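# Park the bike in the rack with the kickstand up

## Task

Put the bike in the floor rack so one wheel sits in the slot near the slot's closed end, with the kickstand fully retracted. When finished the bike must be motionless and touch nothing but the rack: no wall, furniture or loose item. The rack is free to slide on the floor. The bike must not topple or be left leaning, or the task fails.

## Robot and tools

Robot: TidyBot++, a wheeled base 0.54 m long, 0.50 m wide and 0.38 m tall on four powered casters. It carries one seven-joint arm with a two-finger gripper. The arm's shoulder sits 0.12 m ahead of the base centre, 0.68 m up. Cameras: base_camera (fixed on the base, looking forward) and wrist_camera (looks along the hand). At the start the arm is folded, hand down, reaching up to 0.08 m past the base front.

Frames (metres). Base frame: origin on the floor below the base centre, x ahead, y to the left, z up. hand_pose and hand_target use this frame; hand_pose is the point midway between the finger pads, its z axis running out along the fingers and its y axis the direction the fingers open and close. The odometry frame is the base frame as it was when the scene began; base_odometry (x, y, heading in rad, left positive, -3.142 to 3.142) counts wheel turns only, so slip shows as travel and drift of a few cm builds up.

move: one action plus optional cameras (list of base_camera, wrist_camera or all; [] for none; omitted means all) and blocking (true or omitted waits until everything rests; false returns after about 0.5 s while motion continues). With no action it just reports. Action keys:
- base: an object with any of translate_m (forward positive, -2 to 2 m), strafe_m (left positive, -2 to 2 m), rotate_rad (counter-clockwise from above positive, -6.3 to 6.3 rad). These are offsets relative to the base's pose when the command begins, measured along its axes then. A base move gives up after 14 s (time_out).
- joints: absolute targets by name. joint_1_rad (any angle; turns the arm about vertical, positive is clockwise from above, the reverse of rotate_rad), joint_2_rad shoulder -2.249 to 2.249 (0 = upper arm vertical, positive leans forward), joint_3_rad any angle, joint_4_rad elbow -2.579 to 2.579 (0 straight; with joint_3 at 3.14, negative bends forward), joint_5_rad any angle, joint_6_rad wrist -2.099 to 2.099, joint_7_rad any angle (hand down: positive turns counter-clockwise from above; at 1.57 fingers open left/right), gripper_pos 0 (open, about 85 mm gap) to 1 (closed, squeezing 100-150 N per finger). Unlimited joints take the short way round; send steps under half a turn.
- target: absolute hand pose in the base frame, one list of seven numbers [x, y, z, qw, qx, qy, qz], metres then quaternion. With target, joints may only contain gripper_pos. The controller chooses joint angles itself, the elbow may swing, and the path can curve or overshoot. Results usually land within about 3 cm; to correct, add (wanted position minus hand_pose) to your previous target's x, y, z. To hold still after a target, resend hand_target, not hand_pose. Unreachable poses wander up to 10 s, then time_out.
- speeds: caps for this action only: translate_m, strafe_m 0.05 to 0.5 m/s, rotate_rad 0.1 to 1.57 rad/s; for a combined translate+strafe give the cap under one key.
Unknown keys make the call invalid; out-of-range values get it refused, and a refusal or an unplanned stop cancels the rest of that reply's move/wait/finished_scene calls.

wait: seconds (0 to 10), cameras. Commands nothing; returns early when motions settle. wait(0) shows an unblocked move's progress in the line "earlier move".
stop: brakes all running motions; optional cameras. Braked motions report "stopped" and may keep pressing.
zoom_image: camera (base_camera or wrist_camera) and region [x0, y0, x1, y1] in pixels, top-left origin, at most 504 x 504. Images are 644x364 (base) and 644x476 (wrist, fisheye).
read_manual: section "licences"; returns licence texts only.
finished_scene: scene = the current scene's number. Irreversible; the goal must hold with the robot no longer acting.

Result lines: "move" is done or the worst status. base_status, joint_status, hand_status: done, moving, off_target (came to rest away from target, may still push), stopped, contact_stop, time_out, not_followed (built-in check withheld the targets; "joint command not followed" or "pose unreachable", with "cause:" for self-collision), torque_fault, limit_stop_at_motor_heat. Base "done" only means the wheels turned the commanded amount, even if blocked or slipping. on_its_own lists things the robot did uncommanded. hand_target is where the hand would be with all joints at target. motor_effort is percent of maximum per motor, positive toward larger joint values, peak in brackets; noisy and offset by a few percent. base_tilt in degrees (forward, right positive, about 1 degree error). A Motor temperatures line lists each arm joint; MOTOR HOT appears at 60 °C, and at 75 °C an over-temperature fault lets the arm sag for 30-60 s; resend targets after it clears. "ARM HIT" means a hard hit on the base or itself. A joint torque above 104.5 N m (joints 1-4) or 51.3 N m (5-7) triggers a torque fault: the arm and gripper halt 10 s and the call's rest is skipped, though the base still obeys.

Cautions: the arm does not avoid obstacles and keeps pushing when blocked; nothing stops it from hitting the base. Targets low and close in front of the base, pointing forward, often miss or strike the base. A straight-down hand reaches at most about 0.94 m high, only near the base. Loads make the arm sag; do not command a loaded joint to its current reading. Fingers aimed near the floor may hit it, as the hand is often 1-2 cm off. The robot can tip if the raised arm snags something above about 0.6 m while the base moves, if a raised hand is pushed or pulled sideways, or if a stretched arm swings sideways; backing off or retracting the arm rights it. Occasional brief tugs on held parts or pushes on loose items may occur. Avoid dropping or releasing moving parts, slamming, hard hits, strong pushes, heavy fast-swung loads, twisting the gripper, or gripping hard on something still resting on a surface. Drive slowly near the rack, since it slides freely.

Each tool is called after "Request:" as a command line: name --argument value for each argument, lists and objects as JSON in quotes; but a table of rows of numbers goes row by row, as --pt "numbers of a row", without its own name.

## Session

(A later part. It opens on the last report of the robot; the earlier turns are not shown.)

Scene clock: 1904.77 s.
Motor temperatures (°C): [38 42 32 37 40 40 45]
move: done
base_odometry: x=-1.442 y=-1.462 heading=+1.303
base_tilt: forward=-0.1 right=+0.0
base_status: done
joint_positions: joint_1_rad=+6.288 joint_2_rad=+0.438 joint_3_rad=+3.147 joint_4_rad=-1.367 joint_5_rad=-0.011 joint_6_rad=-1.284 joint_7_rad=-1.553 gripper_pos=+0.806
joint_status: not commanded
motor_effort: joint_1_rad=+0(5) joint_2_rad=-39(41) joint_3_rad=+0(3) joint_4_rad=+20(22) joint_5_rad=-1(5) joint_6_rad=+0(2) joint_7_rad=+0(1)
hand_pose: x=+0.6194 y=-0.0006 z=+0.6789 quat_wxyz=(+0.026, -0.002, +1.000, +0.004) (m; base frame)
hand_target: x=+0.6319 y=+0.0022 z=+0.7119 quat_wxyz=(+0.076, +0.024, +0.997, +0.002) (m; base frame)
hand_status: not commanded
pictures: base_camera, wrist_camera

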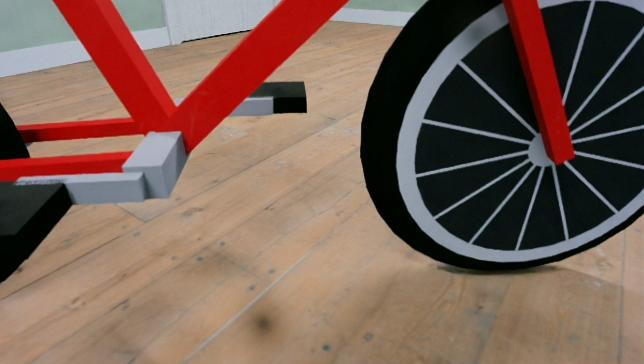

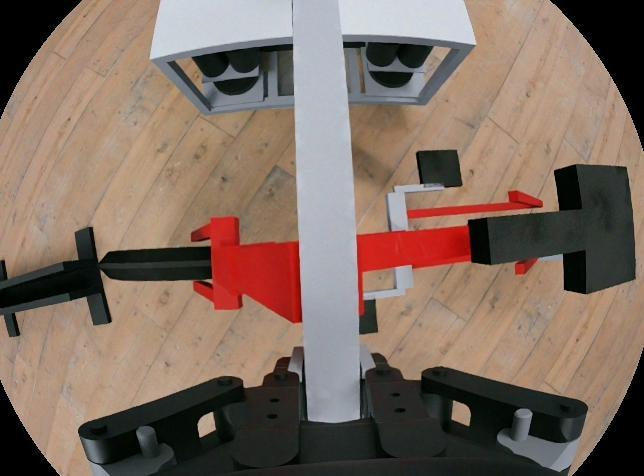

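Request:
move --joints '{"joint_7_rad": -1.46}' --cameras '[]'

Request:
move --base '{"translate_m": 0.018, "strafe_m": -0.14}' --speeds '{"strafe_m": 0.08}'

Scene clock: 1918.13 s.
Motor temperatures (°C): [38 42 32 37 40 40 45]
move: done
base_odometry: x=-1.442 y=-1.462 heading=+1.303
base_tilt: forward=+0.0 right=+0.0
base_status: not commanded
joint_positions: joint_1_rad=+6.289 joint_2_rad=+0.437 joint_3_rad=+3.148 joint_4_rad=-1.372 joint_5_rad=-0.011 joint_6_rad=-1.284 joint_7_rad=-1.470 gripper_pos=+0.806
joint_status: all done
motor_effort: joint_1_rad=-2(4) joint_2_rad=-38(42) joint_3_rad=+0(3) joint_4_rad=+21(23) joint_5_rad=-2(5) joint_6_rad=+4(4) joint_7_rad=+1(2)
hand_pose: x=+0.6177 y=-0.0011 z=+0.6778 quat_wxyz=(+0.024, -0.043, +0.999, +0.002) (m; base frame)
hand_target: x=+0.6319 y=+0.0022 z=+0.7119 quat_wxyz=(+0.076, -0.056, +0.996, -0.004) (m; base frame)
hand_status: not commanded
pictures: none
No camera images: "cameras" was empty.

Scene clock: 1920.57 s.
Motor temperatures (°C): [38 42 32 37 40 40 45]
move: done
base_odometry: x=-1.302 y=-1.482 heading=+1.303
base_tilt: forward=-0.1 right=+0.0
base_status: done
joint_positions: joint_1_rad=+6.293 joint_2_rad=+0.437 joint_3_rad=+3.148 joint_4_rad=-1.373 joint_5_rad=-0.010 joint_6_rad=-1.284 joint_7_rad=-1.470 gripper_pos=+0.806
joint_status: not commanded
motor_effort: joint_1_rad=-2(5) joint_2_rad=-39(40) joint_3_rad=+0(4) joint_4_rad=+21(22) joint_5_rad=-2(4) joint_6_rad=+4(6) joint_7_rad=+2(2)
hand_pose: x=+0.6172 y=-0.0035 z=+0.6777 quat_wxyz=(+0.024, -0.041, +0.999, +0.002) (m; base frame)
hand_target: x=+0.6319 y=+0.0022 z=+0.7119 quat_wxyz=(+0.076, -0.056, +0.996, -0.004) (m; base frame)
hand_status: not commanded
pictures: base_camera, wrist_camera

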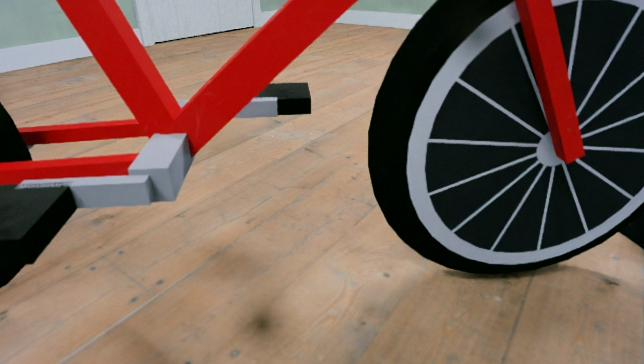

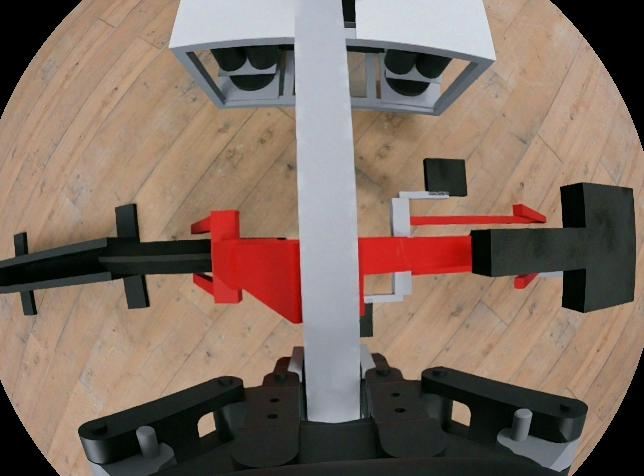

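Request:
zoom_image --camera "wrist_camera" --region '[0, 150, 300, 350]'

Scaled by 1.680.

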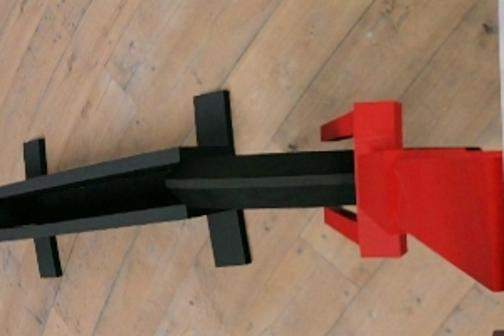

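Request:
move --base '{"translate_m": 0.012, "strafe_m": -0.08}' --speeds '{"strafe_m": 0.07}' --cameras '[]'

Request:
move --joints '{"joint_7_rad": -1.40}'

Request:
zoom_image --camera "wrist_camera" --region '[0, 150, 300, 350]'

Scene clock: 1929.40 s.
Motor temperatures (°C): [38 42 32 37 40 40 45]
move: done
base_odometry: x=-1.222 y=-1.492 heading=+1.303
base_tilt: forward=+0.0 right=+0.1
base_status: done
joint_positions: joint_1_rad=+6.293 joint_2_rad=+0.436 joint_3_rad=+3.148 joint_4_rad=-1.374 joint_5_rad=-0.010 joint_6_rad=-1.284 joint_7_rad=-1.470 gripper_pos=+0.806
joint_status: not commanded
motor_effort: joint_1_rad=-2(6) joint_2_rad=-39(40) joint_3_rad=+0(3) joint_4_rad=+22(23) joint_5_rad=-1(5) joint_6_rad=+3(6) joint_7_rad=+2(2)
hand_pose: x=+0.6167 y=-0.0035 z=+0.6774 quat_wxyz=(+0.023, -0.041, +0.999, +0.002) (m; base frame)
hand_target: x=+0.6319 y=+0.0022 z=+0.7119 quat_wxyz=(+0.076, -0.056, +0.996, -0.004) (m; base frame)
hand_status: not commanded
pictures: none
No camera images: "cameras" was empty.

Scene clock: 1929.90 s.
Motor temperatures (°C): [38 42 32 37 40 40 45]
move: done
base_odometry: x=-1.222 y=-1.492 heading=+1.303
base_tilt: forward=-0.1 right=+0.0
base_status: not commanded
joint_positions: joint_1_rad=+6.293 joint_2_rad=+0.436 joint_3_rad=+3.148 joint_4_rad=-1.376 joint_5_rad=-0.010 joint_6_rad=-1.284 joint_7_rad=-1.440 gripper_pos=+0.806
joint_status: all done
motor_effort: joint_1_rad=-2(5) joint_2_rad=-38(41) joint_3_rad=-1(2) joint_4_rad=+21(23) joint_5_rad=-1(3) joint_6_rad=+5(5) joint_7_rad=+2(4)
hand_pose: x=+0.6161 y=-0.0035 z=+0.6770 quat_wxyz=(+0.023, -0.056, +0.998, +0.002) (m; base frame)
hand_target: x=+0.6319 y=+0.0022 z=+0.7119 quat_wxyz=(+0.075, -0.086, +0.993, -0.006) (m; base frame)
hand_status: not commanded
pictures: base_camera, wrist_camera

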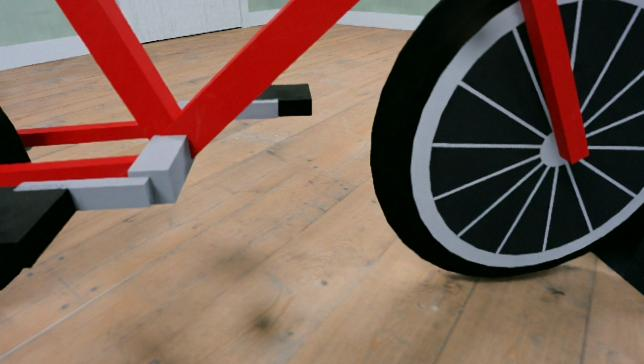

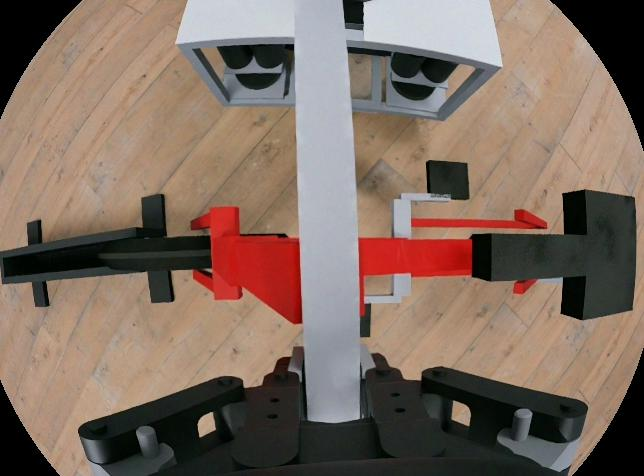

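Scaled by 1.680.

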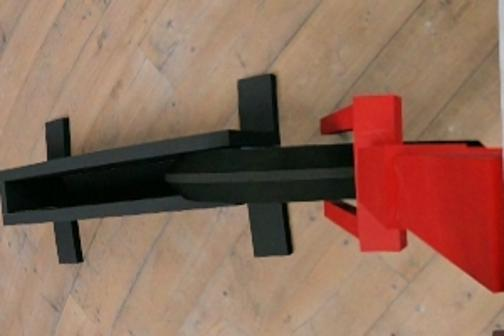

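Request:
move --base '{"translate_m": 0.012, "strafe_m": -0.09}' --speeds '{"strafe_m": 0.07}'

Request:
zoom_image --camera "wrist_camera" --region '[0, 150, 300, 350]'

Scene clock: 1934.47 s.
Motor temperatures (°C): [38 42 32 37 40 40 45]
move: done
base_odometry: x=-1.132 y=-1.504 heading=+1.303
base_tilt: forward=-0.1 right=+0.0
base_status: done
joint_positions: joint_1_rad=+6.294 joint_2_rad=+0.436 joint_3_rad=+3.148 joint_4_rad=-1.377 joint_5_rad=-0.010 joint_6_rad=-1.284 joint_7_rad=-1.440 gripper_pos=+0.806
joint_status: not commanded
motor_effort: joint_1_rad=-1(5) joint_2_rad=-39(40) joint_3_rad=+1(3) joint_4_rad=+21(23) joint_5_rad=+0(4) joint_6_rad=+3(6) joint_7_rad=+2(3)
hand_pose: x=+0.6158 y=-0.0036 z=+0.6769 quat_wxyz=(+0.022, -0.056, +0.998, +0.002) (m; base frame)
hand_target: x=+0.6319 y=+0.0022 z=+0.7119 quat_wxyz=(+0.075, -0.086, +0.993, -0.006) (m; base frame)
hand_status: not commanded
pictures: base_camera, wrist_camera

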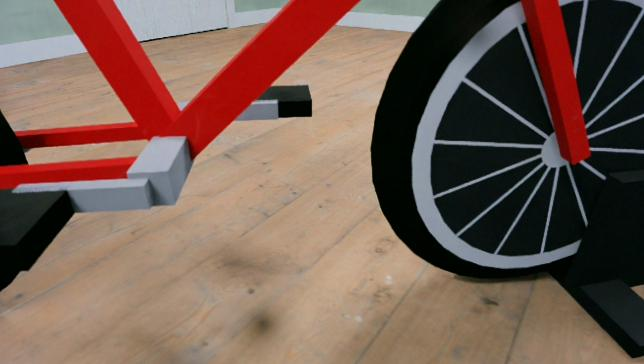

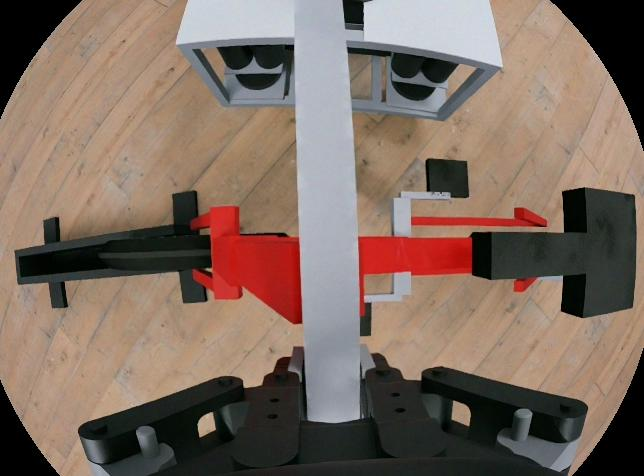

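Scaled by 1.680.

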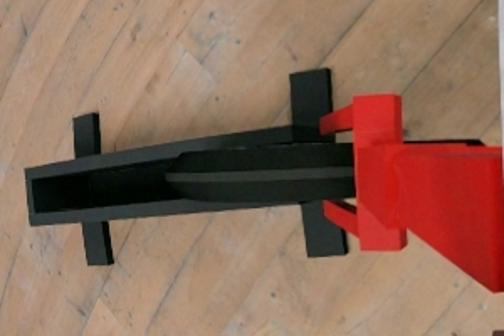

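Request:
move --joints '{"joint_7_rad": -1.35}' --base '{"translate_m": 0.010, "strafe_m": -0.09}' --speeds '{"strafe_m": 0.07}'

Request:
zoom_image --camera "wrist_camera" --region '[0, 150, 300, 350]'

Scene clock: 1940.57 s.
Motor temperatures (°C): [38 42 32 37 40 40 45]
move: done
base_odometry: x=-1.042 y=-1.518 heading=+1.303
base_tilt: forward=+0.0 right=+0.0
base_status: done
joint_positions: joint_1_rad=+6.290 joint_2_rad=+0.434 joint_3_rad=+3.146 joint_4_rad=-1.379 joint_5_rad=-0.010 joint_6_rad=-1.284 joint_7_rad=-1.410 gripper_pos=+0.806
joint_status: all done
motor_effort: joint_1_rad=-1(4) joint_2_rad=-37(40) joint_3_rad=+0(4) joint_4_rad=+19(23) joint_5_rad=-1(4) joint_6_rad=+3(6) joint_7_rad=+1(3)
hand_pose: x=+0.6150 y=-0.0012 z=+0.6773 quat_wxyz=(+0.023, -0.073, +0.997, +0.002) (m; base frame)
hand_target: x=+0.6319 y=+0.0022 z=+0.7119 quat_wxyz=(+0.075, -0.111, +0.991, -0.008) (m; base frame)
hand_status: not commanded
pictures: base_camera, wrist_camera

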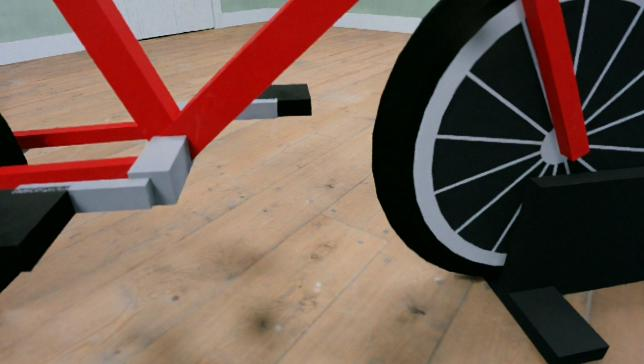

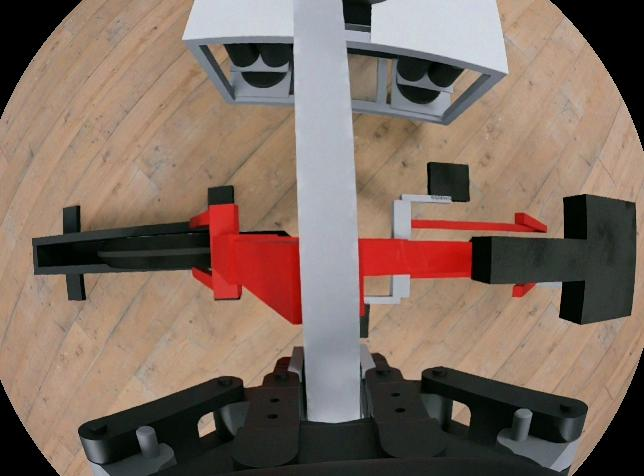

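Scaled by 1.680.

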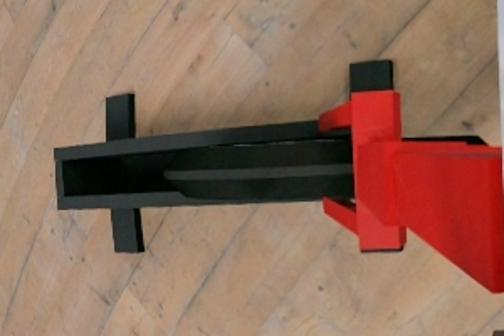

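Request:
move --base '{"translate_m": 0.008, "strafe_m": -0.1}' --speeds '{"strafe_m": 0.07}'

Request:
zoom_image --camera "wrist_camera" --region '[0, 150, 300, 350]'

Scene clock: 1945.93 s.
Motor temperatures (°C): [38 42 32 37 40 40 45]
move: done
base_odometry: x=-0.943 y=-1.536 heading=+1.303
base_tilt: forward=-0.1 right=+0.0
base_status: done
joint_positions: joint_1_rad=+6.289 joint_2_rad=+0.433 joint_3_rad=+3.145 joint_4_rad=-1.379 joint_5_rad=-0.010 joint_6_rad=-1.284 joint_7_rad=-1.410 gripper_pos=+0.806
joint_status: not commanded
motor_effort: joint_1_rad=+0(5) joint_2_rad=-37(40) joint_3_rad=+1(3) joint_4_rad=+19(22) joint_5_rad=-1(5) joint_6_rad=+1(5) joint_7_rad=+0(2)
hand_pose: x=+0.6149 y=-0.0005 z=+0.6777 quat_wxyz=(+0.023, -0.074, +0.997, +0.002) (m; base frame)
hand_target: x=+0.6319 y=+0.0022 z=+0.7119 quat_wxyz=(+0.075, -0.111, +0.991, -0.008) (m; base frame)
hand_status: not commanded
pictures: base_camera, wrist_camera

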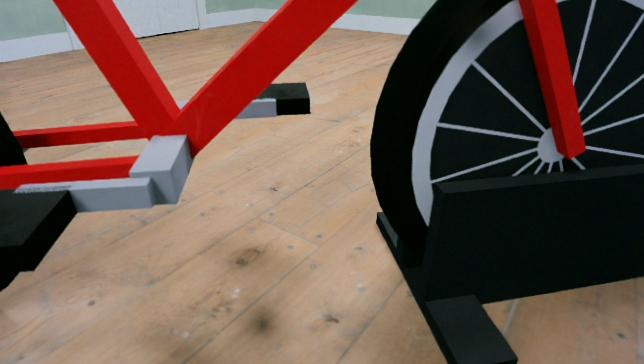

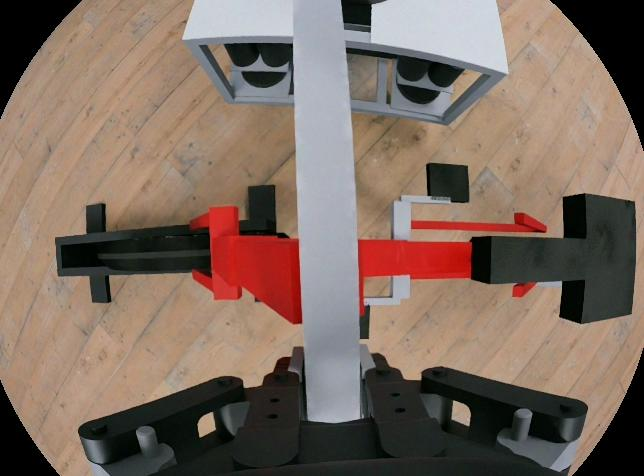

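Scaled by 1.680.

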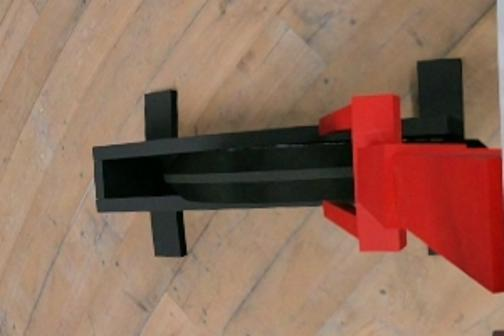

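Request:
move --base '{"translate_m": 0.006, "strafe_m": -0.09}' --speeds '{"strafe_m": 0.07}'

Request:
zoom_image --camera "wrist_camera" --region '[0, 150, 300, 350]'

Scene clock: 1951.77 s.
Motor temperatures (°C): [38 42 32 37 40 40 45]
move: done
base_odometry: x=-0.855 y=-1.554 heading=+1.303
base_tilt: forward=+0.0 right=+0.0
base_status: done
joint_positions: joint_1_rad=+6.288 joint_2_rad=+0.432 joint_3_rad=+3.144 joint_4_rad=-1.379 joint_5_rad=-0.010 joint_6_rad=-1.284 joint_7_rad=-1.410 gripper_pos=+0.806
joint_status: not commanded
motor_effort: joint_1_rad=+1(4) joint_2_rad=-36(40) joint_3_rad=+1(4) joint_4_rad=+19(22) joint_5_rad=-1(5) joint_6_rad=+0(3) joint_7_rad=+0(1)
hand_pose: x=+0.6148 y=+0.0006 z=+0.6780 quat_wxyz=(+0.023, -0.075, +0.997, +0.002) (m; base frame)
hand_target: x=+0.6319 y=+0.0022 z=+0.7119 quat_wxyz=(+0.075, -0.111, +0.991, -0.008) (m; base frame)
hand_status: not commanded
pictures: base_camera, wrist_camera

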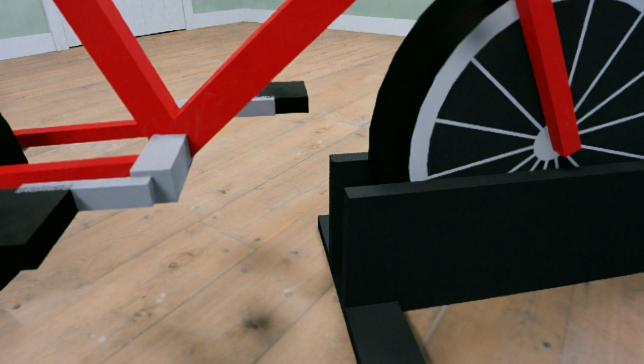

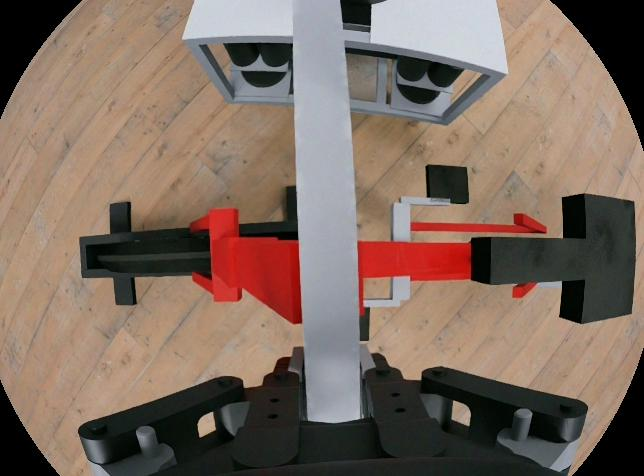

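Scaled by 1.680.

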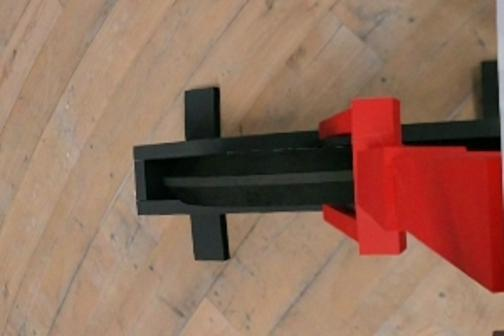

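Request:
move --base '{"translate_m": 0.006, "strafe_m": -0.04}' --speeds '{"strafe_m": 0.05}'

Request:
zoom_image --camera "wrist_camera" --region '[0, 150, 300, 350]'

Scene clock: 1962.77 s.
Motor temperatures (°C): [38 42 32 37 40 40 45]
move: done
base_odometry: x=-0.815 y=-1.559 heading=+1.303
base_tilt: forward=+0.0 right=+0.0
base_status: done
joint_positions: joint_1_rad=+6.287 joint_2_rad=+0.432 joint_3_rad=+3.143 joint_4_rad=-1.379 joint_5_rad=-0.009 joint_6_rad=-1.284 joint_7_rad=-1.410 gripper_pos=+0.806
joint_status: not commanded
motor_effort: joint_1_rad=+0(4) joint_2_rad=-37(39) joint_3_rad=+1(4) joint_4_rad=+19(21) joint_5_rad=-1(4) joint_6_rad=+1(2) joint_7_rad=+0(1)
hand_pose: x=+0.6147 y=+0.0018 z=+0.6781 quat_wxyz=(+0.023, -0.077, +0.997, +0.002) (m; base frame)
hand_target: x=+0.6319 y=+0.0022 z=+0.7119 quat_wxyz=(+0.075, -0.111, +0.991, -0.008) (m; base frame)
hand_status: not commanded
pictures: base_camera, wrist_camera

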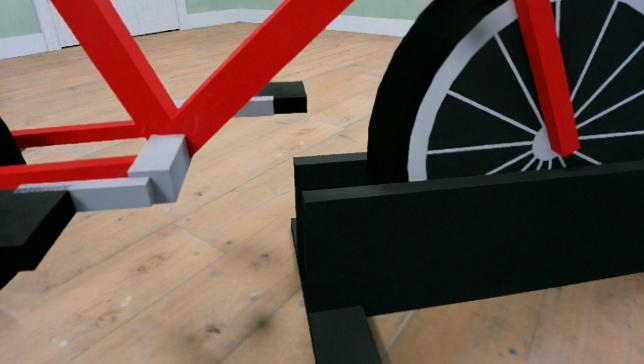

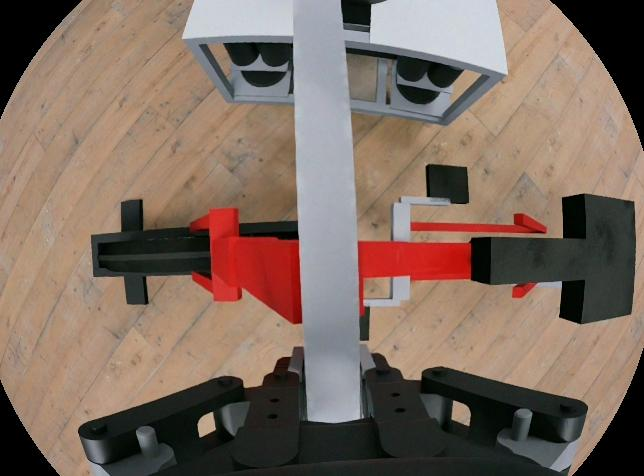

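Scaled by 1.680.

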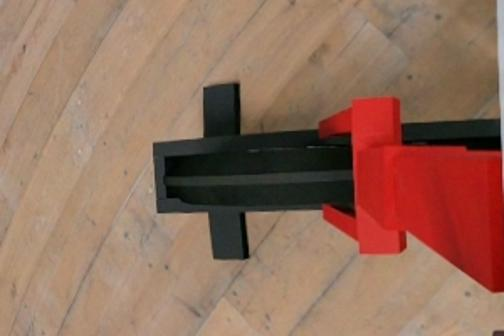

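Request:
move --base '{"translate_m": 0.004, "strafe_m": -0.03}' --speeds '{"strafe_m": 0.05}'

Request:
zoom_image --camera "wrist_camera" --region '[0, 150, 300, 350]'

Request:
zoom_image --camera "wrist_camera" --region '[340, 130, 644, 350]'

Scene clock: 1968.13 s.
Motor temperatures (°C): [38 42 32 37 40 40 45]
move: done
base_odometry: x=-0.784 y=-1.563 heading=+1.303
base_tilt: forward=-0.1 right=+0.0
base_status: done
joint_positions: joint_1_rad=+6.285 joint_2_rad=+0.432 joint_3_rad=+3.142 joint_4_rad=-1.379 joint_5_rad=-0.009 joint_6_rad=-1.284 joint_7_rad=-1.410 gripper_pos=+0.806
joint_status: not commanded
motor_effort: joint_1_rad=+0(5) joint_2_rad=-37(40) joint_3_rad=+1(3) joint_4_rad=+20(22) joint_5_rad=-1(5) joint_6_rad=+0(2) joint_7_rad=+0(1)
hand_pose: x=+0.6147 y=+0.0027 z=+0.6781 quat_wxyz=(+0.023, -0.077, +0.997, +0.002) (m; base frame)
hand_target: x=+0.6319 y=+0.0022 z=+0.7119 quat_wxyz=(+0.075, -0.111, +0.991, -0.008) (m; base frame)
hand_status: not commanded
pictures: base_camera, wrist_camera

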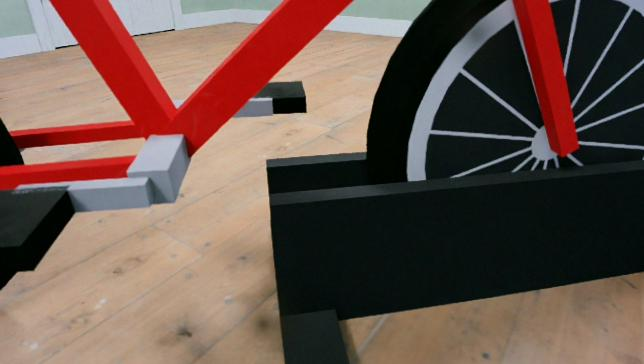

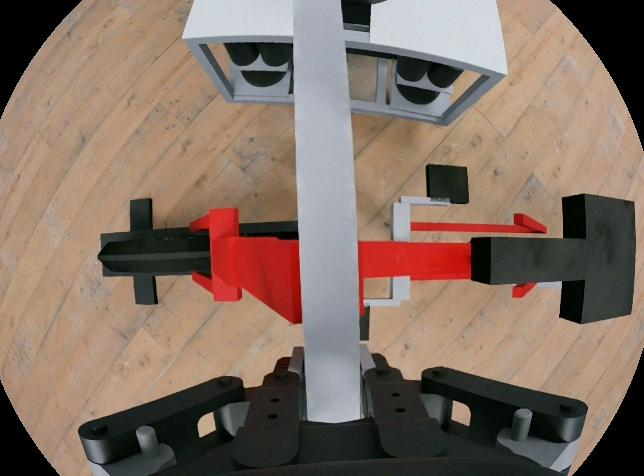

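Scaled by 1.680.

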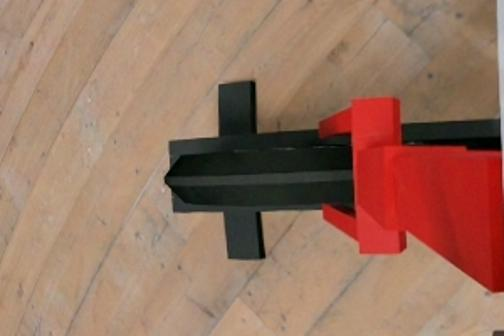

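Scaled by 1.658.

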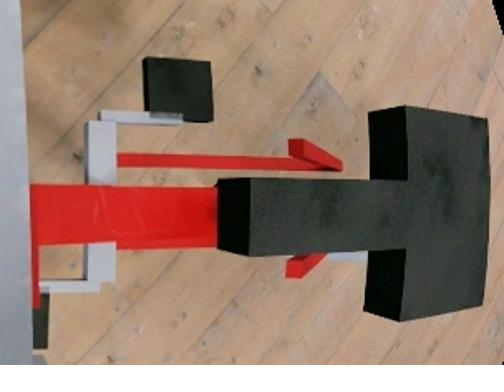

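Request:
move --base '{"translate_m": 0.016, "strafe_m": -0.012}' --speeds '{"strafe_m": 0.05}' --joints '{"joint_2_rad": 0.40, "joint_4_rad": -1.40, "joint_6_rad": -1.23}'

Request:
zoom_image --camera "base_camera" --region '[200, 0, 644, 364]'

Scene clock: 1980.77 s.
Motor temperatures (°C): [38 42 32 37 40 40 45]
move: done
base_odometry: x=-0.768 y=-1.551 heading=+1.302
base_tilt: forward=+0.0 right=+0.1
base_status: done
joint_positions: joint_1_rad=+6.285 joint_2_rad=+0.430 joint_3_rad=+3.143 joint_4_rad=-1.385 joint_5_rad=-0.009 joint_6_rad=-1.284 joint_7_rad=-1.410 gripper_pos=+0.806
joint_status: all done
motor_effort: joint_1_rad=-1(4) joint_2_rad=-33(38) joint_3_rad=+0(3) joint_4_rad=+17(22) joint_5_rad=-2(4) joint_6_rad=+2(3) joint_7_rad=+1(1)
hand_pose: x=+0.6125 y=+0.0028 z=+0.6771 quat_wxyz=(+0.021, -0.078, +0.997, +0.002) (m; base frame)
hand_target: x=+0.6236 y=+0.0022 z=+0.6886 quat_wxyz=(+0.055, -0.111, +0.992, -0.006) (m; base frame)
hand_status: not commanded
pictures: base_camera, wrist_camera

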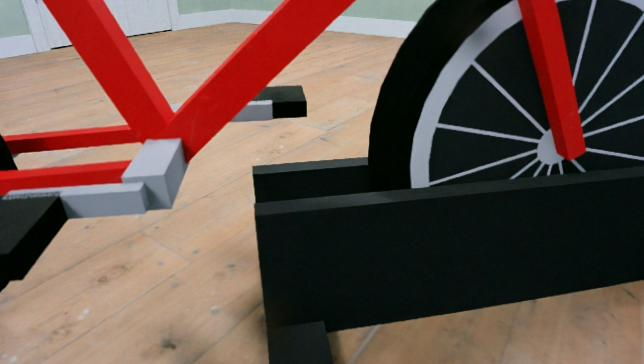

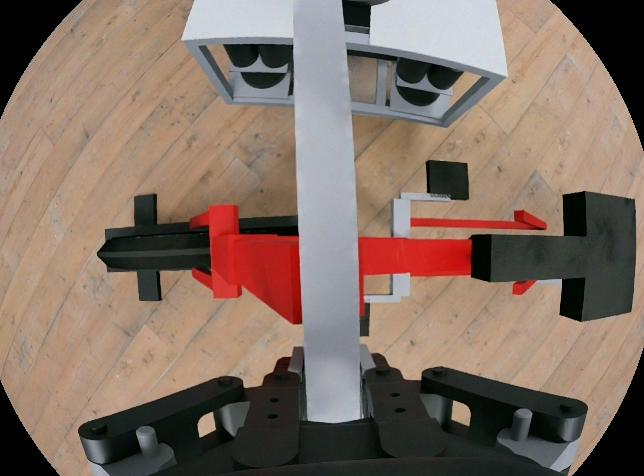

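Scaled by 1.135.

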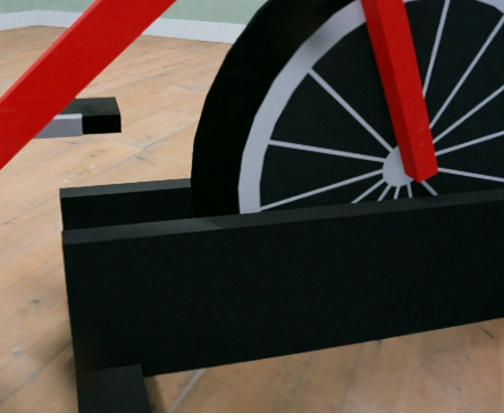

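Request:
move --joints '{"gripper_pos": 0.6}' --cameras '[]'

Request:
move --joints '{"gripper_pos": 0.3}'

Scene clock: 1985.30 s.
Motor temperatures (°C): [38 42 32 37 40 40 45]
move: done
base_odometry: x=-0.768 y=-1.551 heading=+1.302
base_tilt: forward=+0.0 right=+0.0
base_status: not commanded
joint_positions: joint_1_rad=+6.285 joint_2_rad=+0.420 joint_3_rad=+3.143 joint_4_rad=-1.386 joint_5_rad=-0.009 joint_6_rad=-1.284 joint_7_rad=-1.410 gripper_pos=+0.600
joint_status: all done
motor_effort: joint_1_rad=+0(1) joint_2_rad=-30(34) joint_3_rad=+1(2) joint_4_rad=+15(17) joint_5_rad=+0(2) joint_6_rad=+2(3) joint_7_rad=+0(0)
hand_pose: x=+0.6124 y=+0.0027 z=+0.6820 quat_wxyz=(+0.026, -0.078, +0.997, +0.002) (m; base frame)
hand_target: x=+0.6236 y=+0.0022 z=+0.6886 quat_wxyz=(+0.055, -0.111, +0.992, -0.006) (m; base frame)
hand_status: not commanded
pictures: none
No camera images: "cameras" was empty.

Scene clock: 1986.00 s.
Motor temperatures (°C): [38 42 32 37 40 40 45]
move: done
base_odometry: x=-0.768 y=-1.551 heading=+1.302
base_tilt: forward=+0.0 right=+0.0
base_status: not commanded
joint_positions: joint_1_rad=+6.285 joint_2_rad=+0.420 joint_3_rad=+3.143 joint_4_rad=-1.386 joint_5_rad=-0.009 joint_6_rad=-1.284 joint_7_rad=-1.410 gripper_pos=+0.300
joint_status: all done
motor_effort: joint_1_rad=-1(1) joint_2_rad=-30(30) joint_3_rad=+1(2) joint_4_rad=+15(16) joint_5_rad=+0(0) joint_6_rad=+0(1) joint_7_rad=+0(0)
hand_pose: x=+0.6124 y=+0.0027 z=+0.6820 quat_wxyz=(+0.026, -0.078, +0.997, +0.002) (m; base frame)
hand_target: x=+0.6236 y=+0.0022 z=+0.6886 quat_wxyz=(+0.055, -0.111, +0.992, -0.006) (m; base frame)
hand_status: not commanded
pictures: base_camera, wrist_camera

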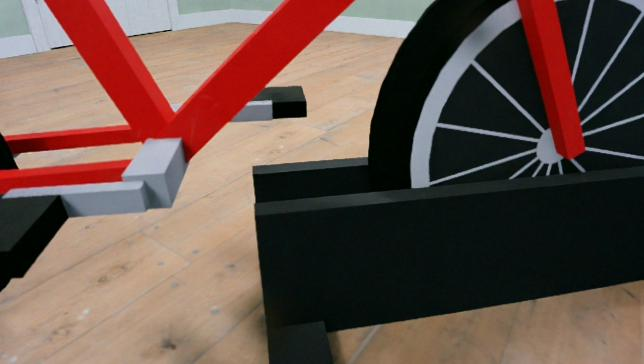

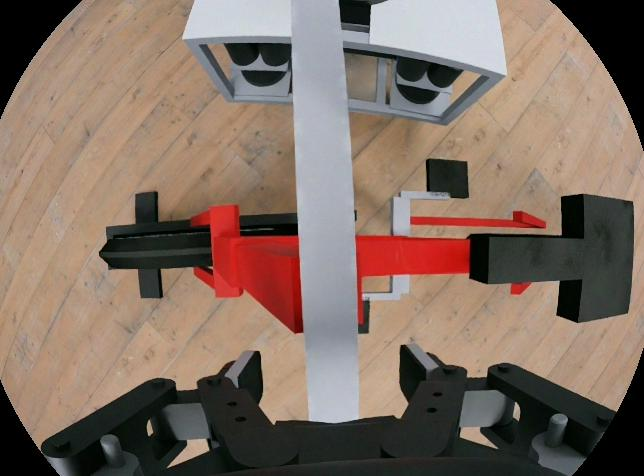

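Request:
move --joints '{"gripper_pos": 0.0}' --cameras '[]'

Request:
move --target '[0.612, 0.003, 0.80, 0.026, -0.078, 0.997, 0.002]'

Request:
wait --seconds 3

Scene clock: 1991.00 s.
Motor temperatures (°C): [38 42 32 37 40 40 45]
move: done
base_odometry: x=-0.768 y=-1.551 heading=+1.302
base_tilt: forward=-0.1 right=+0.1
base_status: not commanded
joint_positions: joint_1_rad=+6.285 joint_2_rad=+0.420 joint_3_rad=+3.143 joint_4_rad=-1.386 joint_5_rad=-0.009 joint_6_rad=-1.284 joint_7_rad=-1.410 gripper_pos=+0.000
joint_status: all done
motor_effort: joint_1_rad=-1(1) joint_2_rad=-30(30) joint_3_rad=+1(2) joint_4_rad=+15(15) joint_5_rad=+0(1) joint_6_rad=+0(1) joint_7_rad=+0(0)
hand_pose: x=+0.6124 y=+0.0027 z=+0.6820 quat_wxyz=(+0.026, -0.078, +0.997, +0.002) (m; base frame)
hand_target: x=+0.6236 y=+0.0022 z=+0.6886 quat_wxyz=(+0.055, -0.111, +0.992, -0.006) (m; base frame)
hand_status: not commanded
pictures: none
No camera images: "cameras" was empty.

Scene clock: 1992.77 s.
Motor temperatures (°C): [38 41 32 37 40 40 45]
move: off_target
base_odometry: x=-0.768 y=-1.551 heading=+1.302
base_tilt: forward=-0.1 right=+0.0
base_status: not commanded
joint_positions: joint_1_rad=+5.993 joint_2_rad=+0.420 joint_3_rad=+3.665 joint_4_rad=-1.070 joint_5_rad=-0.164 joint_6_rad=-1.598 joint_7_rad=-1.327 gripper_pos=+0.000
joint_status: not commanded
motor_effort: joint_1_rad=+0(1) joint_2_rad=-29(31) joint_3_rad=+4(5) joint_4_rad=+14(16) joint_5_rad=+1(1) joint_6_rad=+0(2) joint_7_rad=+0(0)
hand_pose: x=+0.6255 y=-0.0200 z=+0.7945 quat_wxyz=(+0.045, -0.036, +0.998, -0.031) (m; base frame)
hand_target: x=+0.6120 y=+0.0030 z=+0.8000 quat_wxyz=(+0.026, -0.078, +0.997, +0.002) (m; base frame)
hand_status: off_target (0.027 m and 6.5 deg from the pose sent, 0.118 m and 0.0 deg at the start)
pictures: base_camera, wrist_camera

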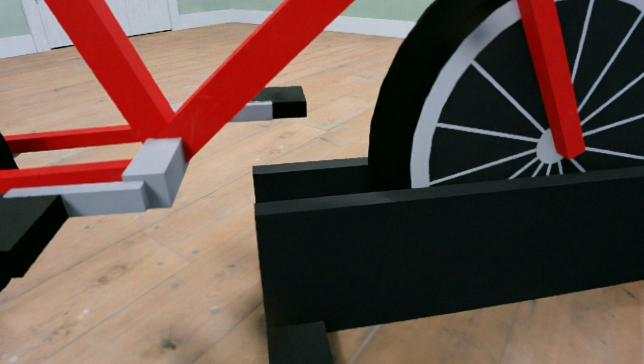

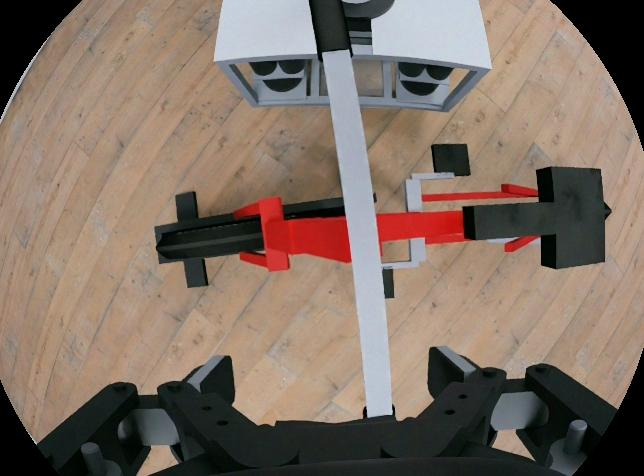

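Scene clock: 1995.77 s.
Motor temperatures (°C): [38 41 32 37 40 40 45]
base_odometry: x=-0.768 y=-1.551 heading=+1.302
base_tilt: forward=+0.0 right=+0.0
base_status: not commanded
joint_positions: joint_1_rad=+5.993 joint_2_rad=+0.420 joint_3_rad=+3.665 joint_4_rad=-1.070 joint_5_rad=-0.166 joint_6_rad=-1.601 joint_7_rad=-1.326 gripper_pos=+0.000
joint_status: not commanded
motor_effort: joint_1_rad=-1(1) joint_2_rad=-29(31) joint_3_rad=+4(5) joint_4_rad=+15(16) joint_5_rad=+1(1) joint_6_rad=+1(2) joint_7_rad=+0(0)
hand_pose: x=+0.6246 y=-0.0195 z=+0.7944 quat_wxyz=(+0.044, -0.037, +0.998, -0.030) (m; base frame)
hand_target: x=+0.6120 y=+0.0030 z=+0.8000 quat_wxyz=(+0.026, -0.078, +0.997, +0.002) (m; base frame)
hand_status: off_target (0.026 m and 6.3 deg from the pose sent, 0.118 m and 0.0 deg at the start)
wait: 3.00 s; at rest by 0.27 s
pictures: base_camera, wrist_camera

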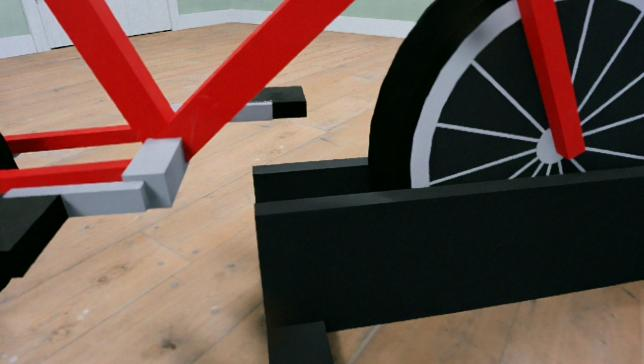

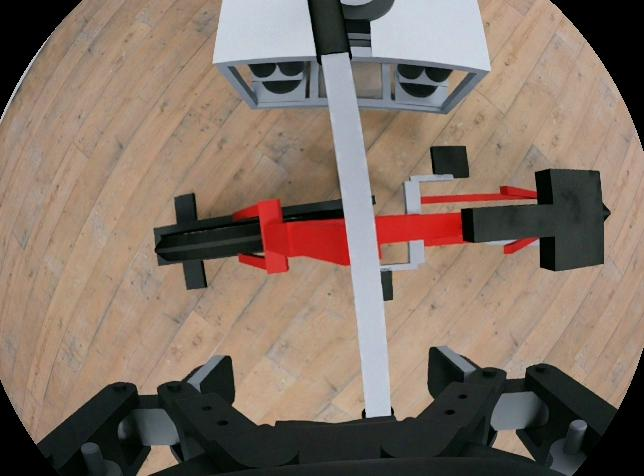

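Request:
zoom_image --camera "wrist_camera" --region '[130, 150, 330, 330]'

Request:
move --base '{"translate_m": -0.6}'

Request:
zoom_image --camera "base_camera" --region '[200, 0, 644, 364]'

Scaled by 2.520.

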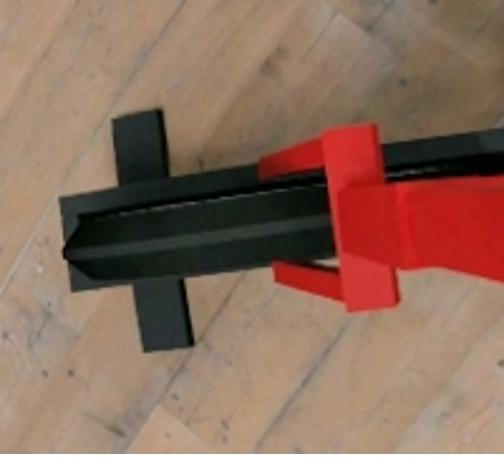

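Scene clock: 2002.53 s.
Motor temperatures (°C): [38 41 32 37 40 40 45]
move: done
base_odometry: x=-0.928 y=-2.130 heading=+1.302
base_tilt: forward=-0.1 right=+0.0
base_status: done
joint_positions: joint_1_rad=+5.990 joint_2_rad=+0.423 joint_3_rad=+3.666 joint_4_rad=-1.068 joint_5_rad=-0.168 joint_6_rad=-1.607 joint_7_rad=-1.326 gripper_pos=+0.000
joint_status: not commanded
motor_effort: joint_1_rad=-1(3) joint_2_rad=-29(32) joint_3_rad=+5(5) joint_4_rad=+15(16) joint_5_rad=+1(1) joint_6_rad=+1(2) joint_7_rad=+0(0)
hand_pose: x=+0.6238 y=-0.0174 z=+0.7933 quat_wxyz=(+0.041, -0.038, +0.998, -0.029) (m; base frame)
hand_target: x=+0.6120 y=+0.0030 z=+0.8000 quat_wxyz=(+0.026, -0.078, +0.997, +0.002) (m; base frame)
hand_status: not commanded
pictures: base_camera, wrist_camera

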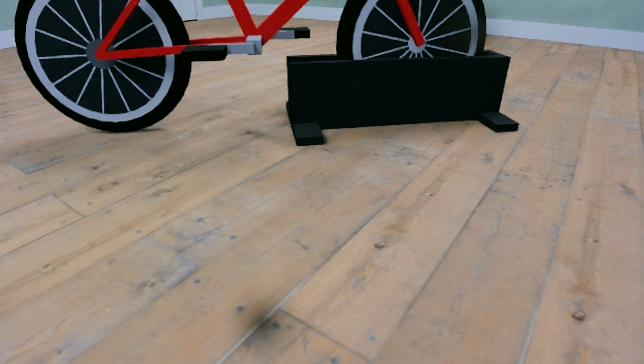

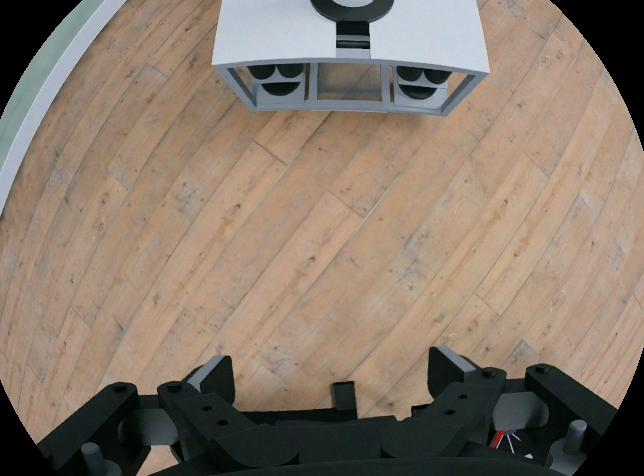

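Scaled by 1.135.

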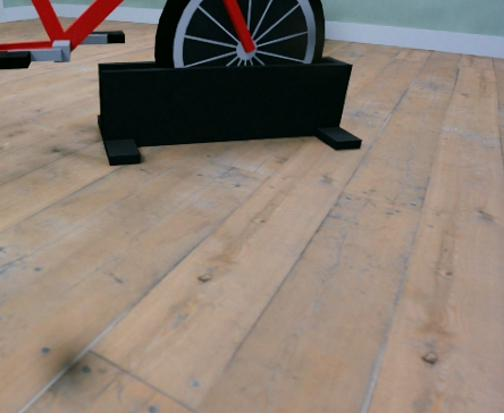

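Request:
zoom_image --camera "base_camera" --region '[270, 0, 530, 150]'

Request:
zoom_image --camera "base_camera" --region '[0, 0, 330, 180]'

Scaled by 1.938.

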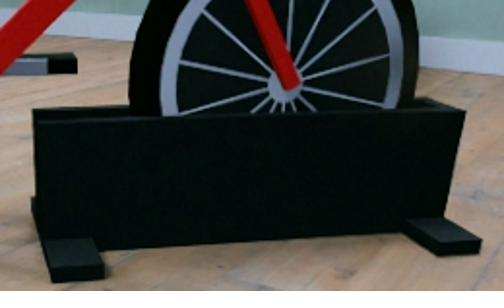

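Scaled by 1.527.

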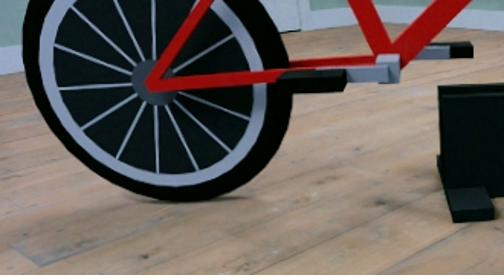

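Request:
zoom_image --camera "base_camera" --region '[450, 30, 530, 80]'

Scaled by 6.300.

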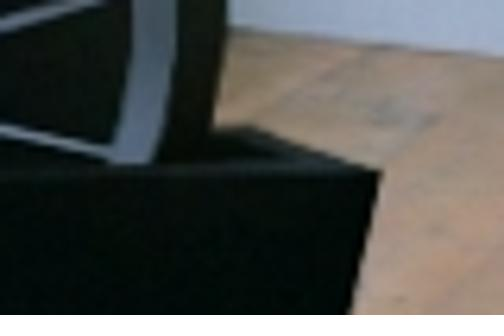

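Request:
zoom_image --camera "base_camera" --region '[80, 0, 320, 110]'

Scaled by 2.100.

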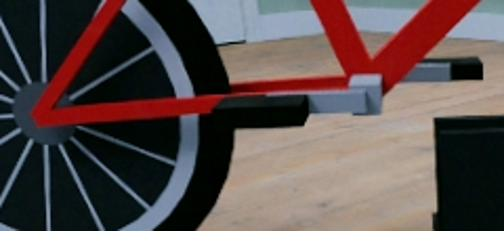

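Request:
finished_scene --scene 2

The scene is finished: the task was done.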